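# Swing the cabinet door open to roughly ninety degrees

## Task

Pull the cabinet door open until it stands at about a right angle and stays there by itself, with the cabinet not shifted from its place and no part of the robot still in contact with it.

## Robot and tools

Robot: two six-joint arms, left_arm and right_arm, each ending in a two-finger parallel gripper. In the scene frame the origin sits at table height midway between the nominal bases, +z points up, +x points out over the table, and left_arm is on the +y side. Calibrated bases: left_arm at (-0.010, +0.617, 0) m, right_arm at (+0.053, -0.683, 0) m, both nearly unrotated, with up = +z in each base frame. Hand positions, orientations (quat_wxyz), velocities and wrist-camera poses are reported in that arm's own base frame. Fixed cameras (cam_high, cam_low) and the table use the scene frame. Reported hand poses may be off by a few centimetres.

Gripper: fingers point along its +z, close along its y. end_effector_position is the spot between the pads when shut; fingertips extend roughly 19 mm past it closed, 6 mm open. A block protrudes about 10 cm toward the gripper's +x.

The row: every motion command is a row of exactly 18 numbers covering both arms, even if one arm stays put. Numbers 1-6 are left_arm joint targets, then left position, force_limit, speed; numbers 10-15 are right_arm joint targets, then right position, force_limit, speed. Joint order inside each block is: shoulder lift, elbow, wrist 1, wrist 2, wrist 3, shoulder pan (the same order as every per-joint list in results). Joint values are absolute target angles in radians, not offsets. Stated ranges: elbow -3.142 to 3.142, every other joint -6.283 to 6.283; a target more than 0.010 rad beyond a range end (and beyond the current angle) is refused, and targets past the real end are clipped, reported as "joint sent to its limit". The three gripper numbers are each in [-1, 1]: position +1 = fully open (85 mm), about -0.8 = pads touching, -1 = close until blocked; force_limit sets motor push (higher grips harder); speed sets finger speed, about 20 mm/s at -1, 85 at 0, 150 at +1. Both start at +1. To leave a gripper unchanged, resend the last three numbers you sent (0 is a real command). Fingers that have stopped only accept a new force_limit or speed after a position change of at least 0.01.

Tools:
- execute_actions(actions, cameras): actions is a list of actions, each a table of up to 15 rows; each row lasts one 1/30 s step, and the last row is repeated to fill 15 steps. An empty list just returns state and images. The drive limits joint speed and keeps each target within a lead of the measured angle, and scales back targets that would put the hand more than 150 mm away, so large jumps take several actions.
- move(target, speed, blend, stop_force, zero, blocking, cameras): target is one 18-number row or a list of up to 15 rows; joints interpolate together toward these absolute angles. speed in rad/s, 0.01 to 3.14 (default 0.5), for the joint with the farthest to travel; one value or one per target. blend in rad rounds corners in a list. stop_force in N (4 to 120) ends an arm's path when its wrist sensor feels that much push against its motion beyond its zero; use a slow speed with it, omit it when backing away from something the gripper presses on, and keep finger numbers identical across a list. zero (default true) re-zeros before the move. blocking=false returns after about 0.5 s while the move runs; not allowed with stop_force. Result adds a "move:" line: done, off_target, moving, held, fault, and possibly limits=held.
- wait(seconds 0 to 10): let time pass holding last commands.
- stop(): brake the running move; fingers continue.
- zoom_image(camera, region [x0, y0, x1, y1] pixels, at most 504x504): closer view of the latest image of cam_high, cam_low, cam_left_wrist or cam_right_wrist (each 896x504).
- zero_wrist_force(arm): subtract the current wrist reading from later ones.
- finished_scene(scene): ends the current scene, given by its number; irreversible.

Result lines: Joint positions, Joint velocities ("within noise" when still), Joint targets (what joints are currently driven toward; resend to hold still), Joint torques (include arm weight, positive toward larger angles), Wrist force/torque in the gripper's own axes plus a peak line, Tool commands, position_measured in counts (3 open, about 78 = 60 mm, 130 = 40 mm, 180 = 20 mm, 230 pads touching), object_status (0 moving, 1 blocked while opening, 2 blocked while closing i.e. holding, 3 reached target or fully shut). "joint command not followed" means the clearance check between the arms altered targets.

Avoid: contact torque at a joint load limit (shoulder 306, elbow 139, wrists 50.2 N m) or about 150 N outside force causes a 10 s arm stop; the arms are stiff, so aiming even slightly past a firm contact can trigger it. Yanking the door, slamming it, hitting or shoving the cabinet hard, squeezing the handle while straining, arm-to-arm collisions, and anything falling off the table all hurt or fail the job. Long holding of loads or stretched poses heats motors (MOTOR HOT at 70 °C, brake stop at 85 °C). Release the handle and move clear before ending the scene; the door must stay open on its own.

Each tool is called after ">>>" by a JSON object that holds its "op" and its "data".

## Session

>>> {"op": "execute_actions", "data": {"actions": []}}

Scene clock: 0.00 s.
left_arm: end_effector_position=(+0.8717, -0.5570, +0.2702) position_measured=3 object_status=3 end_effector_quat_wxyz=(-0.048, +0.924, -0.170, +0.341) | right_arm: end_effector_position=(+0.8722, +0.0836, +0.2470) position_measured=3 object_status=3 end_effector_quat_wxyz=(-0.061, +0.903, +0.390, +0.167)
Joint names: [shoulder lift, elbow, wrist 1, wrist 2, wrist 3, shoulder pan]
Joint positions: left_arm=[-1.108 1.663 -2.645 -1.074 2.767 -0.872] | right_arm=[-1.861 -1.816 -0.723 1.745 2.592 3.38]
Joint velocities: within noise
Joint torques (N m): no reading
Motor temperatures (°C): left_arm=[32 33 39 39 36 31] | right_arm=[35 31 37 42 36 37]
Wrist force (N): no reading
Wrist torque (N m): no reading
Wrist force, peak (N): no reading
Joint targets: left_arm=[-1.108 1.663 -2.645 -1.074 2.767 -0.872] | right_arm=[-1.861 -1.816 -0.723 1.745 2.592 3.380]
Tool commands: left_gripper/position=+1.0 left_gripper/force_limit=+1.0 left_gripper/speed=+1.0 right_gripper/position=+1.0 right_gripper/force_limit=+1.0 right_gripper/speed=+1.0

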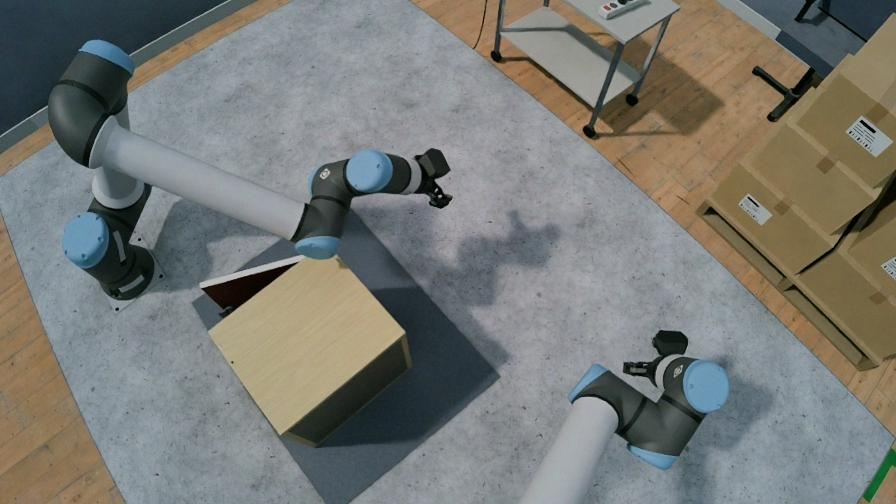

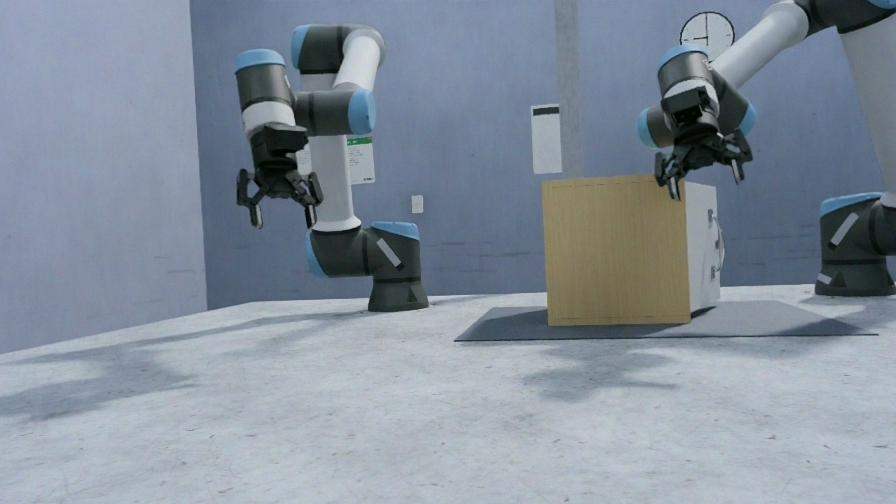

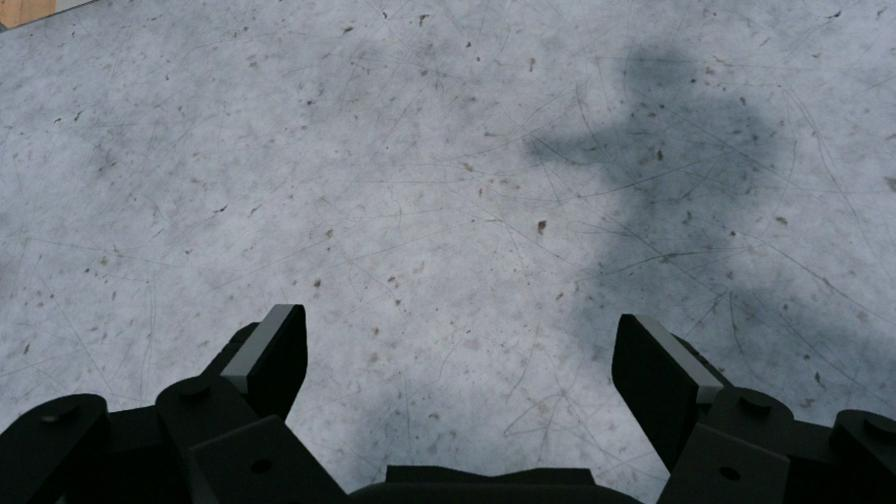

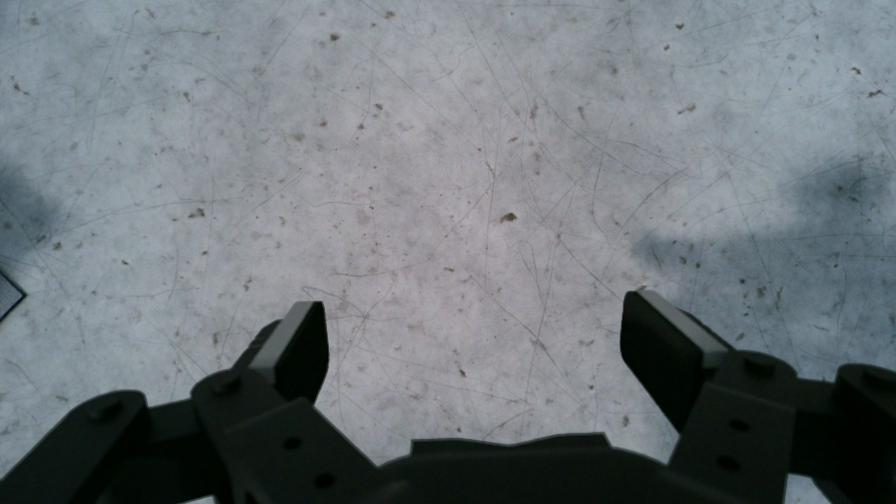

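>>> {"op": "zoom_image", "data": {"camera": "cam_high", "region": [180, 220, 430, 460]}}

>>> {"op": "zoom_image", "data": {"camera": "cam_low", "region": [520, 150, 780, 350]}}

Scaled by 2.016.

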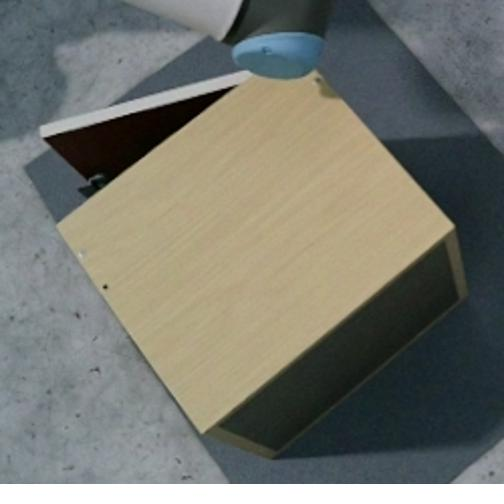

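Scaled by 1.938.

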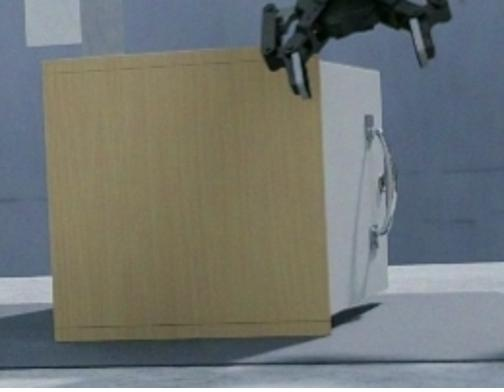

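>>> {"op": "move", "data": {"target": [[-1.309,1.323,-1.585,-1.571,2.0,-0.9,-1,1,0,-1.861,-1.816,-0.723,1.745,2.592,3.38,1,1,1],[-1.895,1.890,-1.565,-1.571,0.513,-1.497,-1,1,0,-1.861,-1.816,-0.723,1.745,2.592,3.38,1,1,1]], "speed": 0.9}}

Scene clock: 62.60 s.
left_arm: end_effector_position=(+0.2102, -0.4818, +0.4803) position_measured=232 object_status=3 end_effector_quat_wxyz=(+0.000, +0.844, +0.536, +0.000) end_effector_velocity=(+0.000, -0.001, +0.001) end_effector_angular_velocity=(-0.003, +0.001, +0.006) | right_arm: end_effector_position=(+0.8719, +0.0833, +0.2469) position_measured=3 object_status=3 end_effector_quat_wxyz=(-0.061, +0.903, +0.390, +0.166)
Joint names: [shoulder lift, elbow, wrist 1, wrist 2, wrist 3, shoulder pan]
Joint positions: left_arm=[-1.895 1.89 -1.565 -1.571 0.513 -1.497] | right_arm=[-1.861 -1.816 -0.723 1.745 2.592 3.38]
Joint velocities: left_arm=[0 -0.002 -0.001 -0.001 -0.005 0.001] | right_arm=[within noise]
Joint torques (N m): left_arm=[-34.24 -54.45 -5.26 -2.33 -3.2 -12.43] | right_arm=[83.16 45.22 5.13 3.71 -2.4 -10.61]
Motor temperatures (°C): left_arm=[32 33 39 39 36 31] | right_arm=[35 32 37 42 36 37]
Wrist force (N): left_arm=[1.7 0.0 1.4] | right_arm=[0.1 0.3 0.4]
Wrist torque (N m): left_arm=[-0.07 -0.29 0.11] | right_arm=[0.05 -0.02 0.00]
Wrist force, peak (N): left_arm=[5.7 0.6 2.6] | right_arm=[-0.1 -0.2 0.8]
Joint targets: left_arm=[-1.895 1.890 -1.565 -1.571 0.513 -1.497] | right_arm=[-1.861 -1.816 -0.723 1.745 2.592 3.380]
move: done
camera_calibration:
cam_left_wrist: T_world_to_cam=[[0.924433, -0.380567, 0.0243209, -0.379835], [-0.369062, -0.876783, 0.308293, -0.464029], [-0.0960021, -0.293973, -0.95098, 0.463132], [0, 0, 0, 1]] pos_world=[0.224339, -0.415257, 0.592724]
cam_right_wrist: T_world_to_cam=[[0.713382, -0.698995, 0.049922, -0.569172], [-0.696936, -0.715118, -0.053729, 0.697485], [0.0732564, 0.0035369, -0.997307, 0.312163], [0, 0, 0, 1]] pos_world=[0.869271, 0.0998314, 0.377211]

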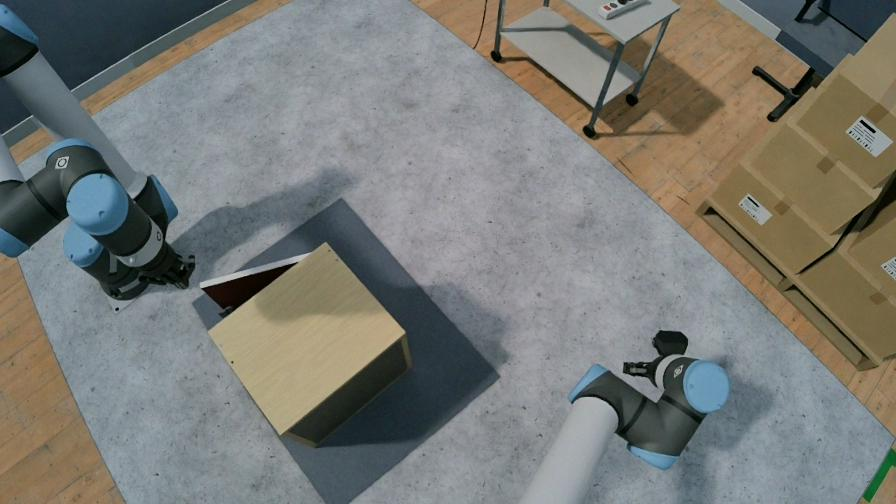

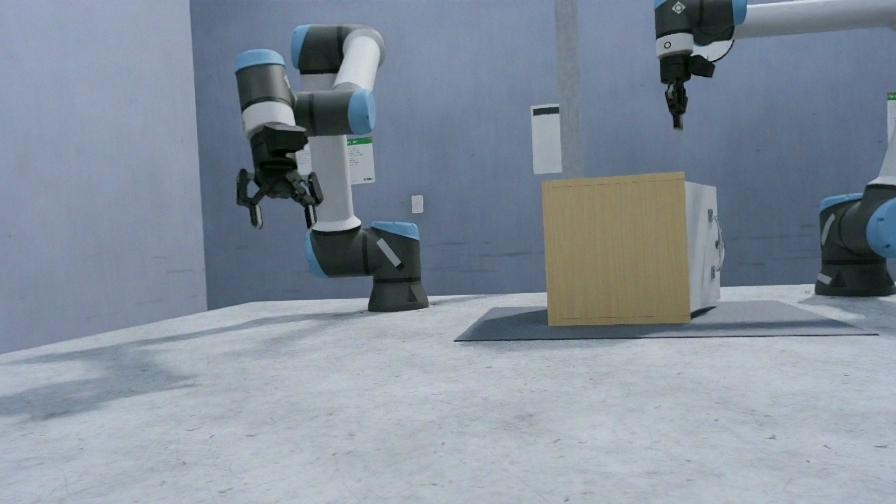

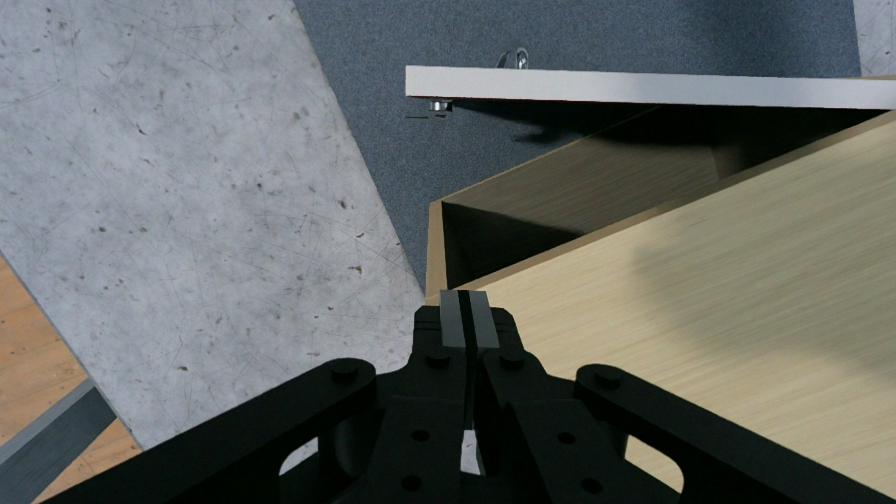

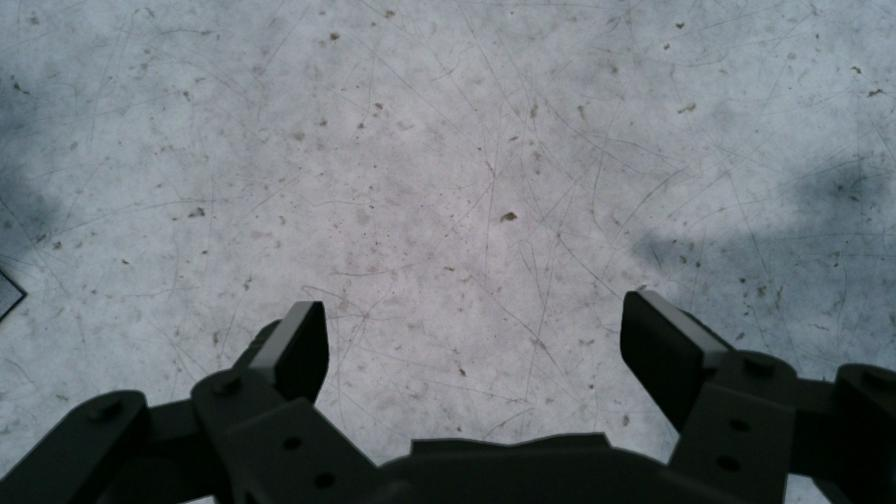

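>>> {"op": "move", "data": {"target": [[-1.8616,1.8672,-1.5764,-1.571,0.514,-1.4232,-1,1,0,-1.861,-1.816,-0.723,1.745,2.592,3.38,1,1,1],[-1.7533,2.2329,-2.0504,-1.571,0.514,-1.4232,-1,1,0,-1.861,-1.816,-0.723,1.745,2.592,3.38,1,1,1]], "speed": 0.35, "stop_force": 20, "cameras": ["cam_left_wrist","cam_high"]}}

Scene clock: 96.10 s.
left_arm: end_effector_position=(+0.2480, -0.4845, +0.2356) position_measured=232 object_status=3 end_effector_quat_wxyz=(+0.000, +0.824, +0.566, +0.000) | right_arm: end_effector_position=(+0.8719, +0.0833, +0.2469) position_measured=3 object_status=3 end_effector_quat_wxyz=(-0.061, +0.903, +0.390, +0.166)
Joint names: [shoulder lift, elbow, wrist 1, wrist 2, wrist 3, shoulder pan]
Joint positions: left_arm=[-1.753 2.233 -2.05 -1.571 0.514 -1.423] | right_arm=[-1.861 -1.816 -0.723 1.745 2.592 3.38]
Joint velocities: within noise
Joint torques (N m): left_arm=[-45.21 -39.9 -6.17 -2.19 3.24 6.62] | right_arm=[78.19 52.11 6.08 3.49 -1.38 -4.94]
Motor temperatures (°C): left_arm=[32 34 39 39 36 31] | right_arm=[35 32 37 42 36 37]
Wrist force (N): left_arm=[1.4 0.3 1.7] | right_arm=[0.0 0.0 0.5]
Wrist torque (N m): left_arm=[-0.02 -0.24 0.09] | right_arm=[0.00 -0.01 0.00]
Wrist force, peak (N): left_arm=[2.4 -0.2 4.8] | right_arm=[-0.2 0.2 1.0]
Joint targets: left_arm=[-1.753 2.233 -2.050 -1.571 0.514 -1.423] | right_arm=[-1.861 -1.816 -0.723 1.745 2.592 3.380]
move: done
camera_calibration:
cam_left_wrist: T_world_to_cam=[[0.949697, -0.312188, 0.024799, -0.383141], [-0.304276, -0.901084, 0.308973, -0.404985], [-0.0741116, -0.300976, -0.950748, 0.224337], [0, 0, 0, 1]] pos_world=[0.257266, -0.417017, 0.347919]
Images, in order (width x height): cam_high 896x504, cam_left_wrist 896x504.

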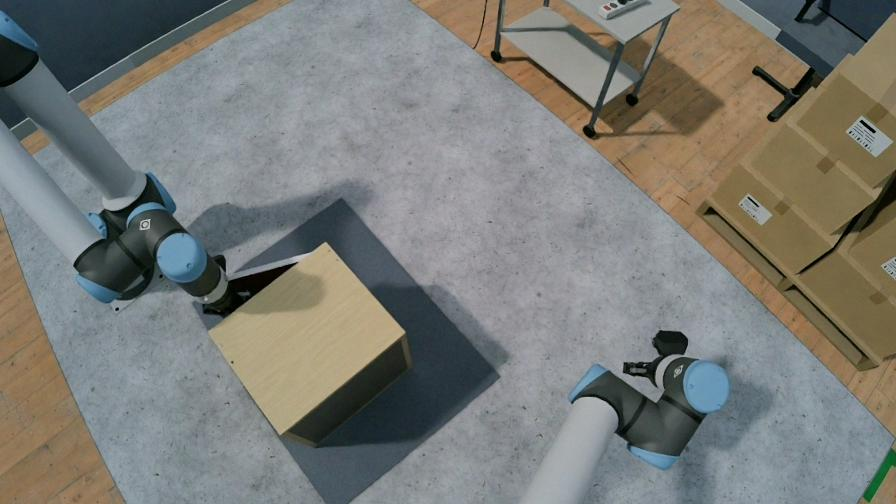

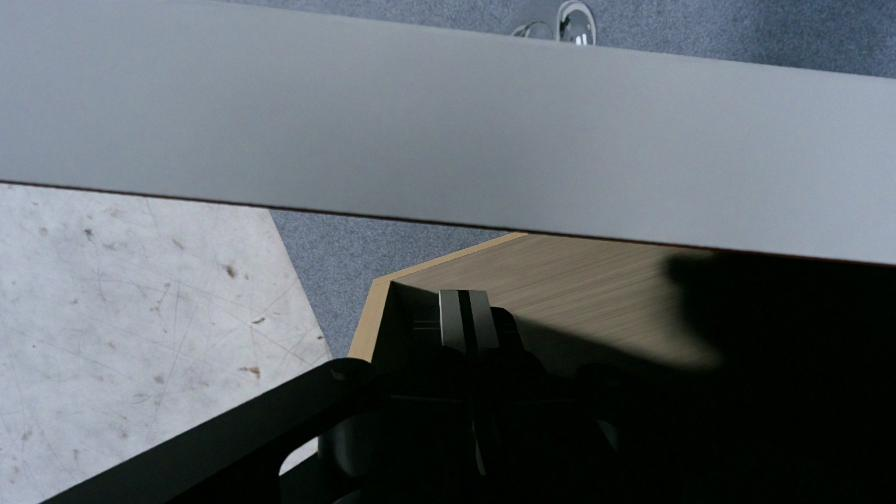

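>>> {"op": "move", "data": {"target": [[-1.8316,2.2906,-2.0298,-1.571,0.6485,-1.3585,-1,1,0,-1.861,-1.816,-0.723,1.745,2.592,3.38,1,1,1],[-1.8926,2.3309,-2.0091,-1.571,1.02,-1.2489,-1,1,0,-1.861,-1.816,-0.723,1.745,2.592,3.38,1,1,1]], "speed": [0.12,0.25], "stop_force": 30, "cameras": ["cam_left_wrist","cam_high"]}}

Scene clock: 103.37 s.
left_arm: end_effector_position=(+0.3055, -0.3657, +0.2355) position_measured=232 object_status=3 end_effector_quat_wxyz=(+0.000, +0.906, +0.423, +0.000) | right_arm: end_effector_position=(+0.8719, +0.0833, +0.2469) position_measured=3 object_status=3 end_effector_quat_wxyz=(-0.061, +0.903, +0.390, +0.166)
Joint names: [shoulder lift, elbow, wrist 1, wrist 2, wrist 3, shoulder pan]
Joint positions: left_arm=[-1.893 2.331 -2.009 -1.571 1.02 -1.249] | right_arm=[-1.861 -1.816 -0.723 1.745 2.592 3.38]
Joint velocities: within noise
Joint torques (N m): left_arm=[-0.68 -60.93 -5.65 -1.91 3.01 -11.13] | right_arm=[72.39 49.61 6.34 2.76 -0.45 2.86]
Motor temperatures (°C): left_arm=[32 34 39 39 36 31] | right_arm=[35 32 37 42 36 37]
Wrist force (N): left_arm=[1.4 0.2 1.4] | right_arm=[0.0 0.1 0.4]
Wrist torque (N m): left_arm=[-0.01 -0.22 0.10] | right_arm=[0.01 0.00 0.00]
Wrist force, peak (N): left_arm=[2.6 -0.2 1.5] | right_arm=[0.2 -0.3 0.9]
Joint targets: left_arm=[-1.893 2.331 -2.009 -1.571 1.020 -1.249] | right_arm=[-1.861 -1.816 -0.723 1.745 2.592 3.380]
move: done
camera_calibration:
cam_left_wrist: T_world_to_cam=[[0.796301, -0.604393, 0.0247764, -0.460649], [-0.581051, -0.752876, 0.309125, -0.141751], [-0.168179, -0.260553, -0.950699, 0.307654], [0, 0, 0, 1]] pos_world=[0.336192, -0.304973, 0.347719]
Images, in order (width x height): cam_high 896x504, cam_left_wrist 896x504.

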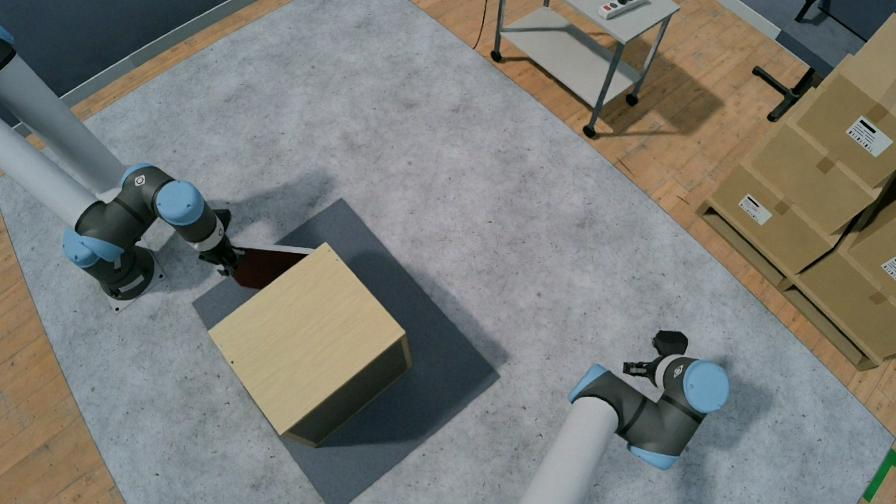

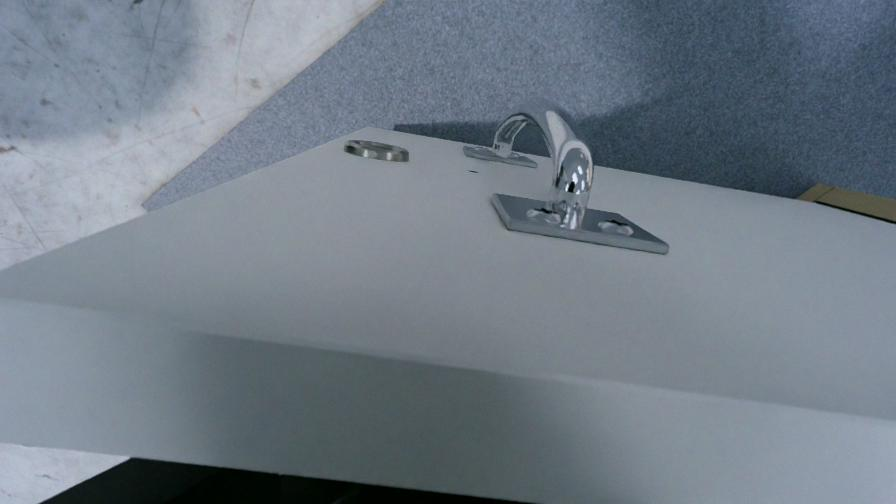

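>>> {"op": "move", "data": {"target": [[-1.8951,2.3325,-2.0082,-1.571,1.4291,-1.1016,-1,1,0,-1.861,-1.816,-0.723,1.745,2.592,3.38,1,1,1],[-1.8383,2.2951,-2.0276,-1.571,1.8455,-0.947,-1,1,0,-1.861,-1.816,-0.723,1.745,2.592,3.38,1,1,1],[-1.7408,2.223,-2.053,-1.571,2.2368,-0.8175,-1,1,0,-1.861,-1.816,-0.723,1.745,2.592,3.38,1,1,1]], "speed": [0.3,0.3,0.2], "stop_force": 30, "blend": 0.1, "cameras": ["cam_left_wrist","cam_high"]}}

Scene clock: 112.43 s.
left_arm: end_effector_position=(+0.4845, -0.2621, +0.2356) position_measured=232 object_status=3 end_effector_quat_wxyz=(+0.000, +0.999, +0.044, +0.000) | right_arm: end_effector_position=(+0.8719, +0.0833, +0.2469) position_measured=3 object_status=3 end_effector_quat_wxyz=(-0.061, +0.903, +0.390, +0.166)
Joint names: [shoulder lift, elbow, wrist 1, wrist 2, wrist 3, shoulder pan]
Joint positions: left_arm=[-1.741 2.223 -2.053 -1.571 2.237 -0.817] | right_arm=[-1.861 -1.816 -0.723 1.745 2.592 3.38]
Joint velocities: within noise
Joint torques (N m): left_arm=[-47.17 -40.7 -2.39 -1.21 3.45 -9.83] | right_arm=[69.82 46.33 6.02 2.73 0.96 7.71]
Motor temperatures (°C): left_arm=[32 34 39 39 36 31] | right_arm=[35 32 37 42 36 37]
Wrist force (N): left_arm=[1.4 -0.1 1.6] | right_arm=[0.0 -0.1 0.6]
Wrist torque (N m): left_arm=[-0.06 -0.21 0.11] | right_arm=[-0.02 0.01 0.00]
Wrist force, peak (N): left_arm=[2.0 -0.1 2.0] | right_arm=[-0.2 -0.1 1.1]
Joint targets: left_arm=[-1.741 2.223 -2.053 -1.571 2.237 -0.818] | right_arm=[-1.861 -1.816 -0.723 1.745 2.592 3.380]
move: done
camera_calibration:
cam_left_wrist: T_world_to_cam=[[0.135725, -0.990429, 0.0250723, -0.321712], [-0.943232, -0.121432, 0.309139, 0.381177], [-0.303136, -0.0656071, -0.950686, 0.481429], [0, 0, 0, 1]] pos_world=[0.549141, -0.24076, 0.347917]
Images, in order (width x height): cam_high 896x504, cam_left_wrist 896x504.

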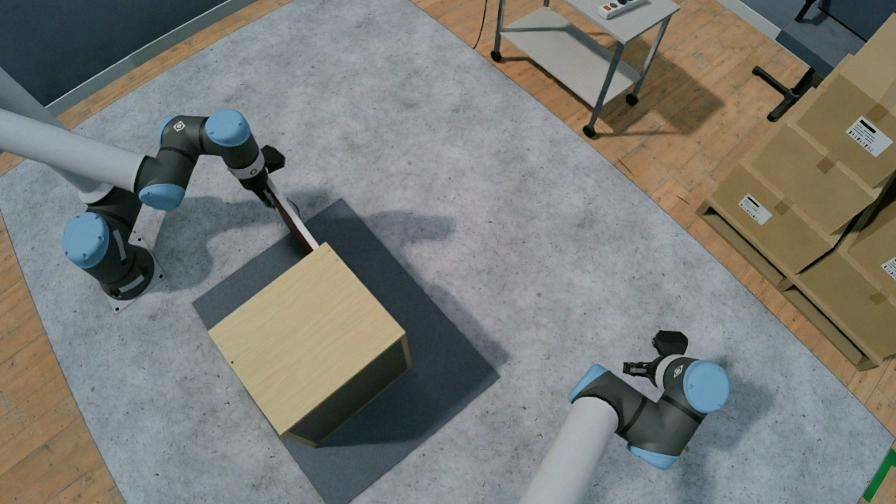

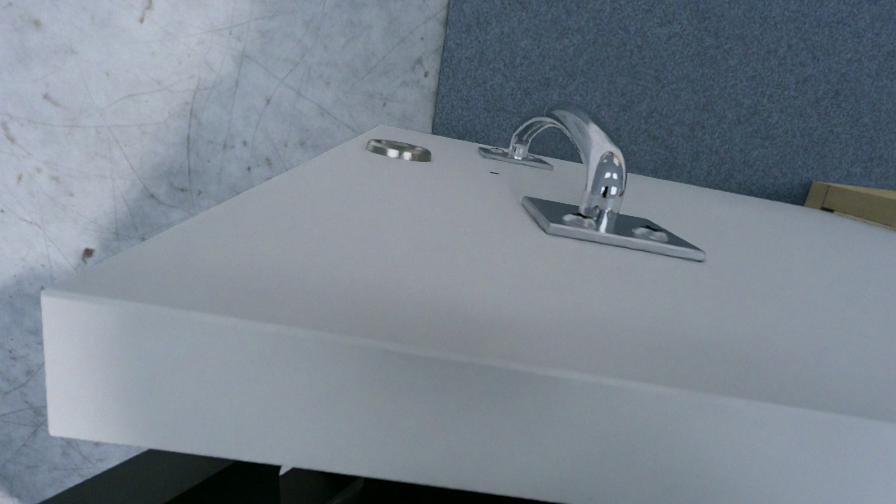

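>>> {"op": "move", "data": {"target": [[-1.8383,2.2951,-2.0276,-1.571,2.107,-0.947,-1,1,0,-1.861,-1.816,-0.723,1.745,2.592,3.38,1,1,1],[-1.9389,1.9177,-1.5496,-1.571,2.107,-0.947,-1,1,0,-1.861,-1.816,-0.723,1.745,2.592,3.38,1,1,1]], "speed": [0.25,0.5]}}

Scene clock: 124.23 s.
left_arm: end_effector_position=(+0.4163, -0.2804, +0.4804) position_measured=232 object_status=3 end_effector_quat_wxyz=(+0.000, +0.999, +0.044, +0.000) | right_arm: end_effector_position=(+0.8719, +0.0833, +0.2469) position_measured=3 object_status=3 end_effector_quat_wxyz=(-0.061, +0.903, +0.390, +0.166)
Joint names: [shoulder lift, elbow, wrist 1, wrist 2, wrist 3, shoulder pan]
Joint positions: left_arm=[-1.939 1.918 -1.55 -1.571 2.107 -0.947] | right_arm=[-1.861 -1.816 -0.723 1.745 2.592 3.38]
Joint velocities: within noise
Joint torques (N m): left_arm=[-7.2 -64.35 -2.35 -1.01 -3.14 -10.39] | right_arm=[69.35 45.09 5.93 2.51 0.79 7.95]
Motor temperatures (°C): left_arm=[32 34 39 39 36 31] | right_arm=[35 32 37 42 36 37]
Wrist force (N): left_arm=[2.0 -0.1 1.6] | right_arm=[-0.2 -0.2 0.4]
Wrist torque (N m): left_arm=[-0.06 -0.33 0.11] | right_arm=[-0.04 0.04 0.00]
Wrist force, peak (N): left_arm=[1.0 -0.6 5.9] | right_arm=[-0.5 -0.1 0.7]
Joint targets: left_arm=[-1.939 1.918 -1.550 -1.571 2.107 -0.947] | right_arm=[-1.861 -1.816 -0.723 1.745 2.592 3.380]
move: done
camera_calibration:
cam_left_wrist: T_world_to_cam=[[0.135916, -0.990405, 0.0250115, -0.336766], [-0.943205, -0.121631, 0.309145, 0.23888], [-0.303136, -0.0656085, -0.950686, 0.692282], [0, 0, 0, 1]] pos_world=[0.48094, -0.25906, 0.592717]
cam_right_wrist: T_world_to_cam=[[0.713382, -0.698995, 0.049922, -0.569172], [-0.696936, -0.715118, -0.053729, 0.697485], [0.0732564, 0.0035369, -0.997307, 0.312163], [0, 0, 0, 1]] pos_world=[0.869271, 0.0998314, 0.377211]

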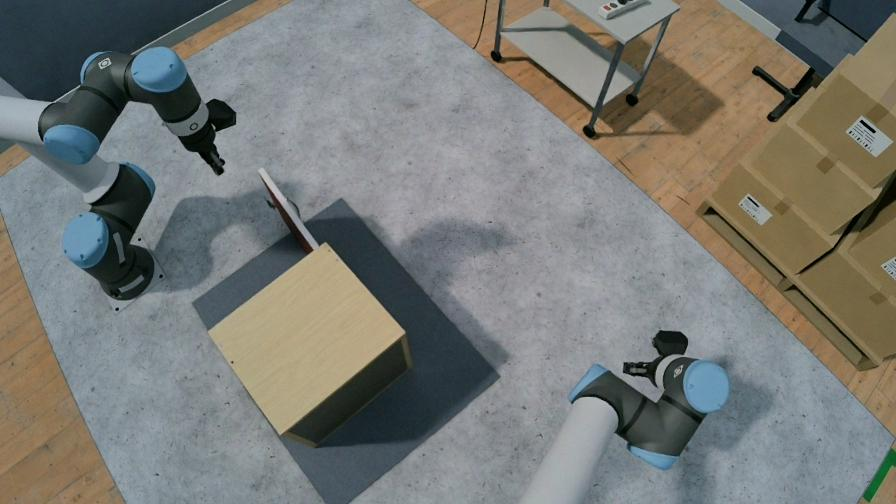

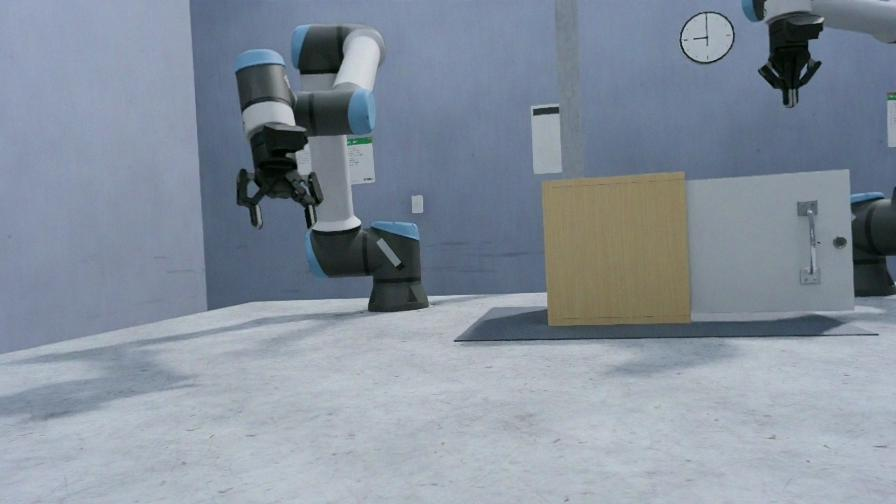

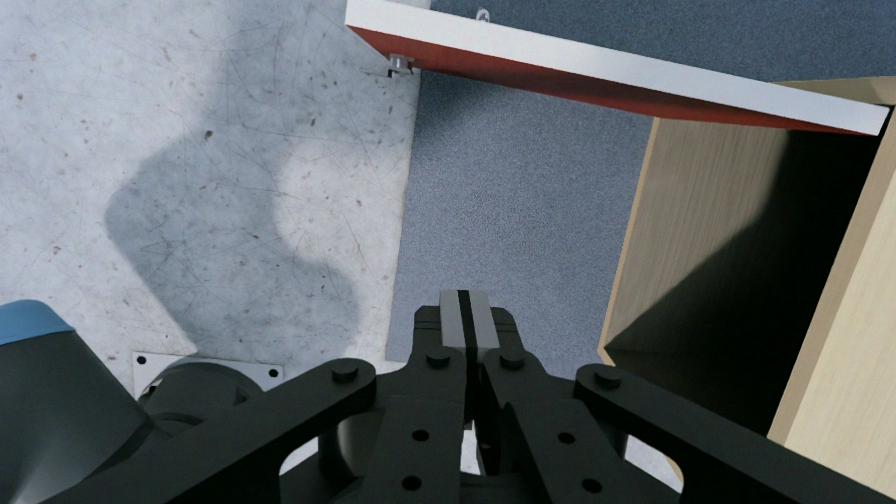

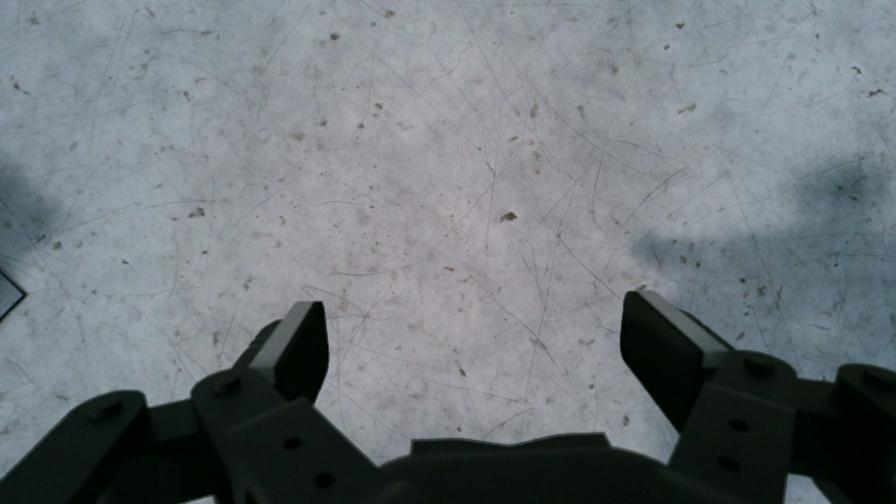

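>>> {"op": "finished_scene", "data": {"scene": 1}}

The scene is finished: the task was done.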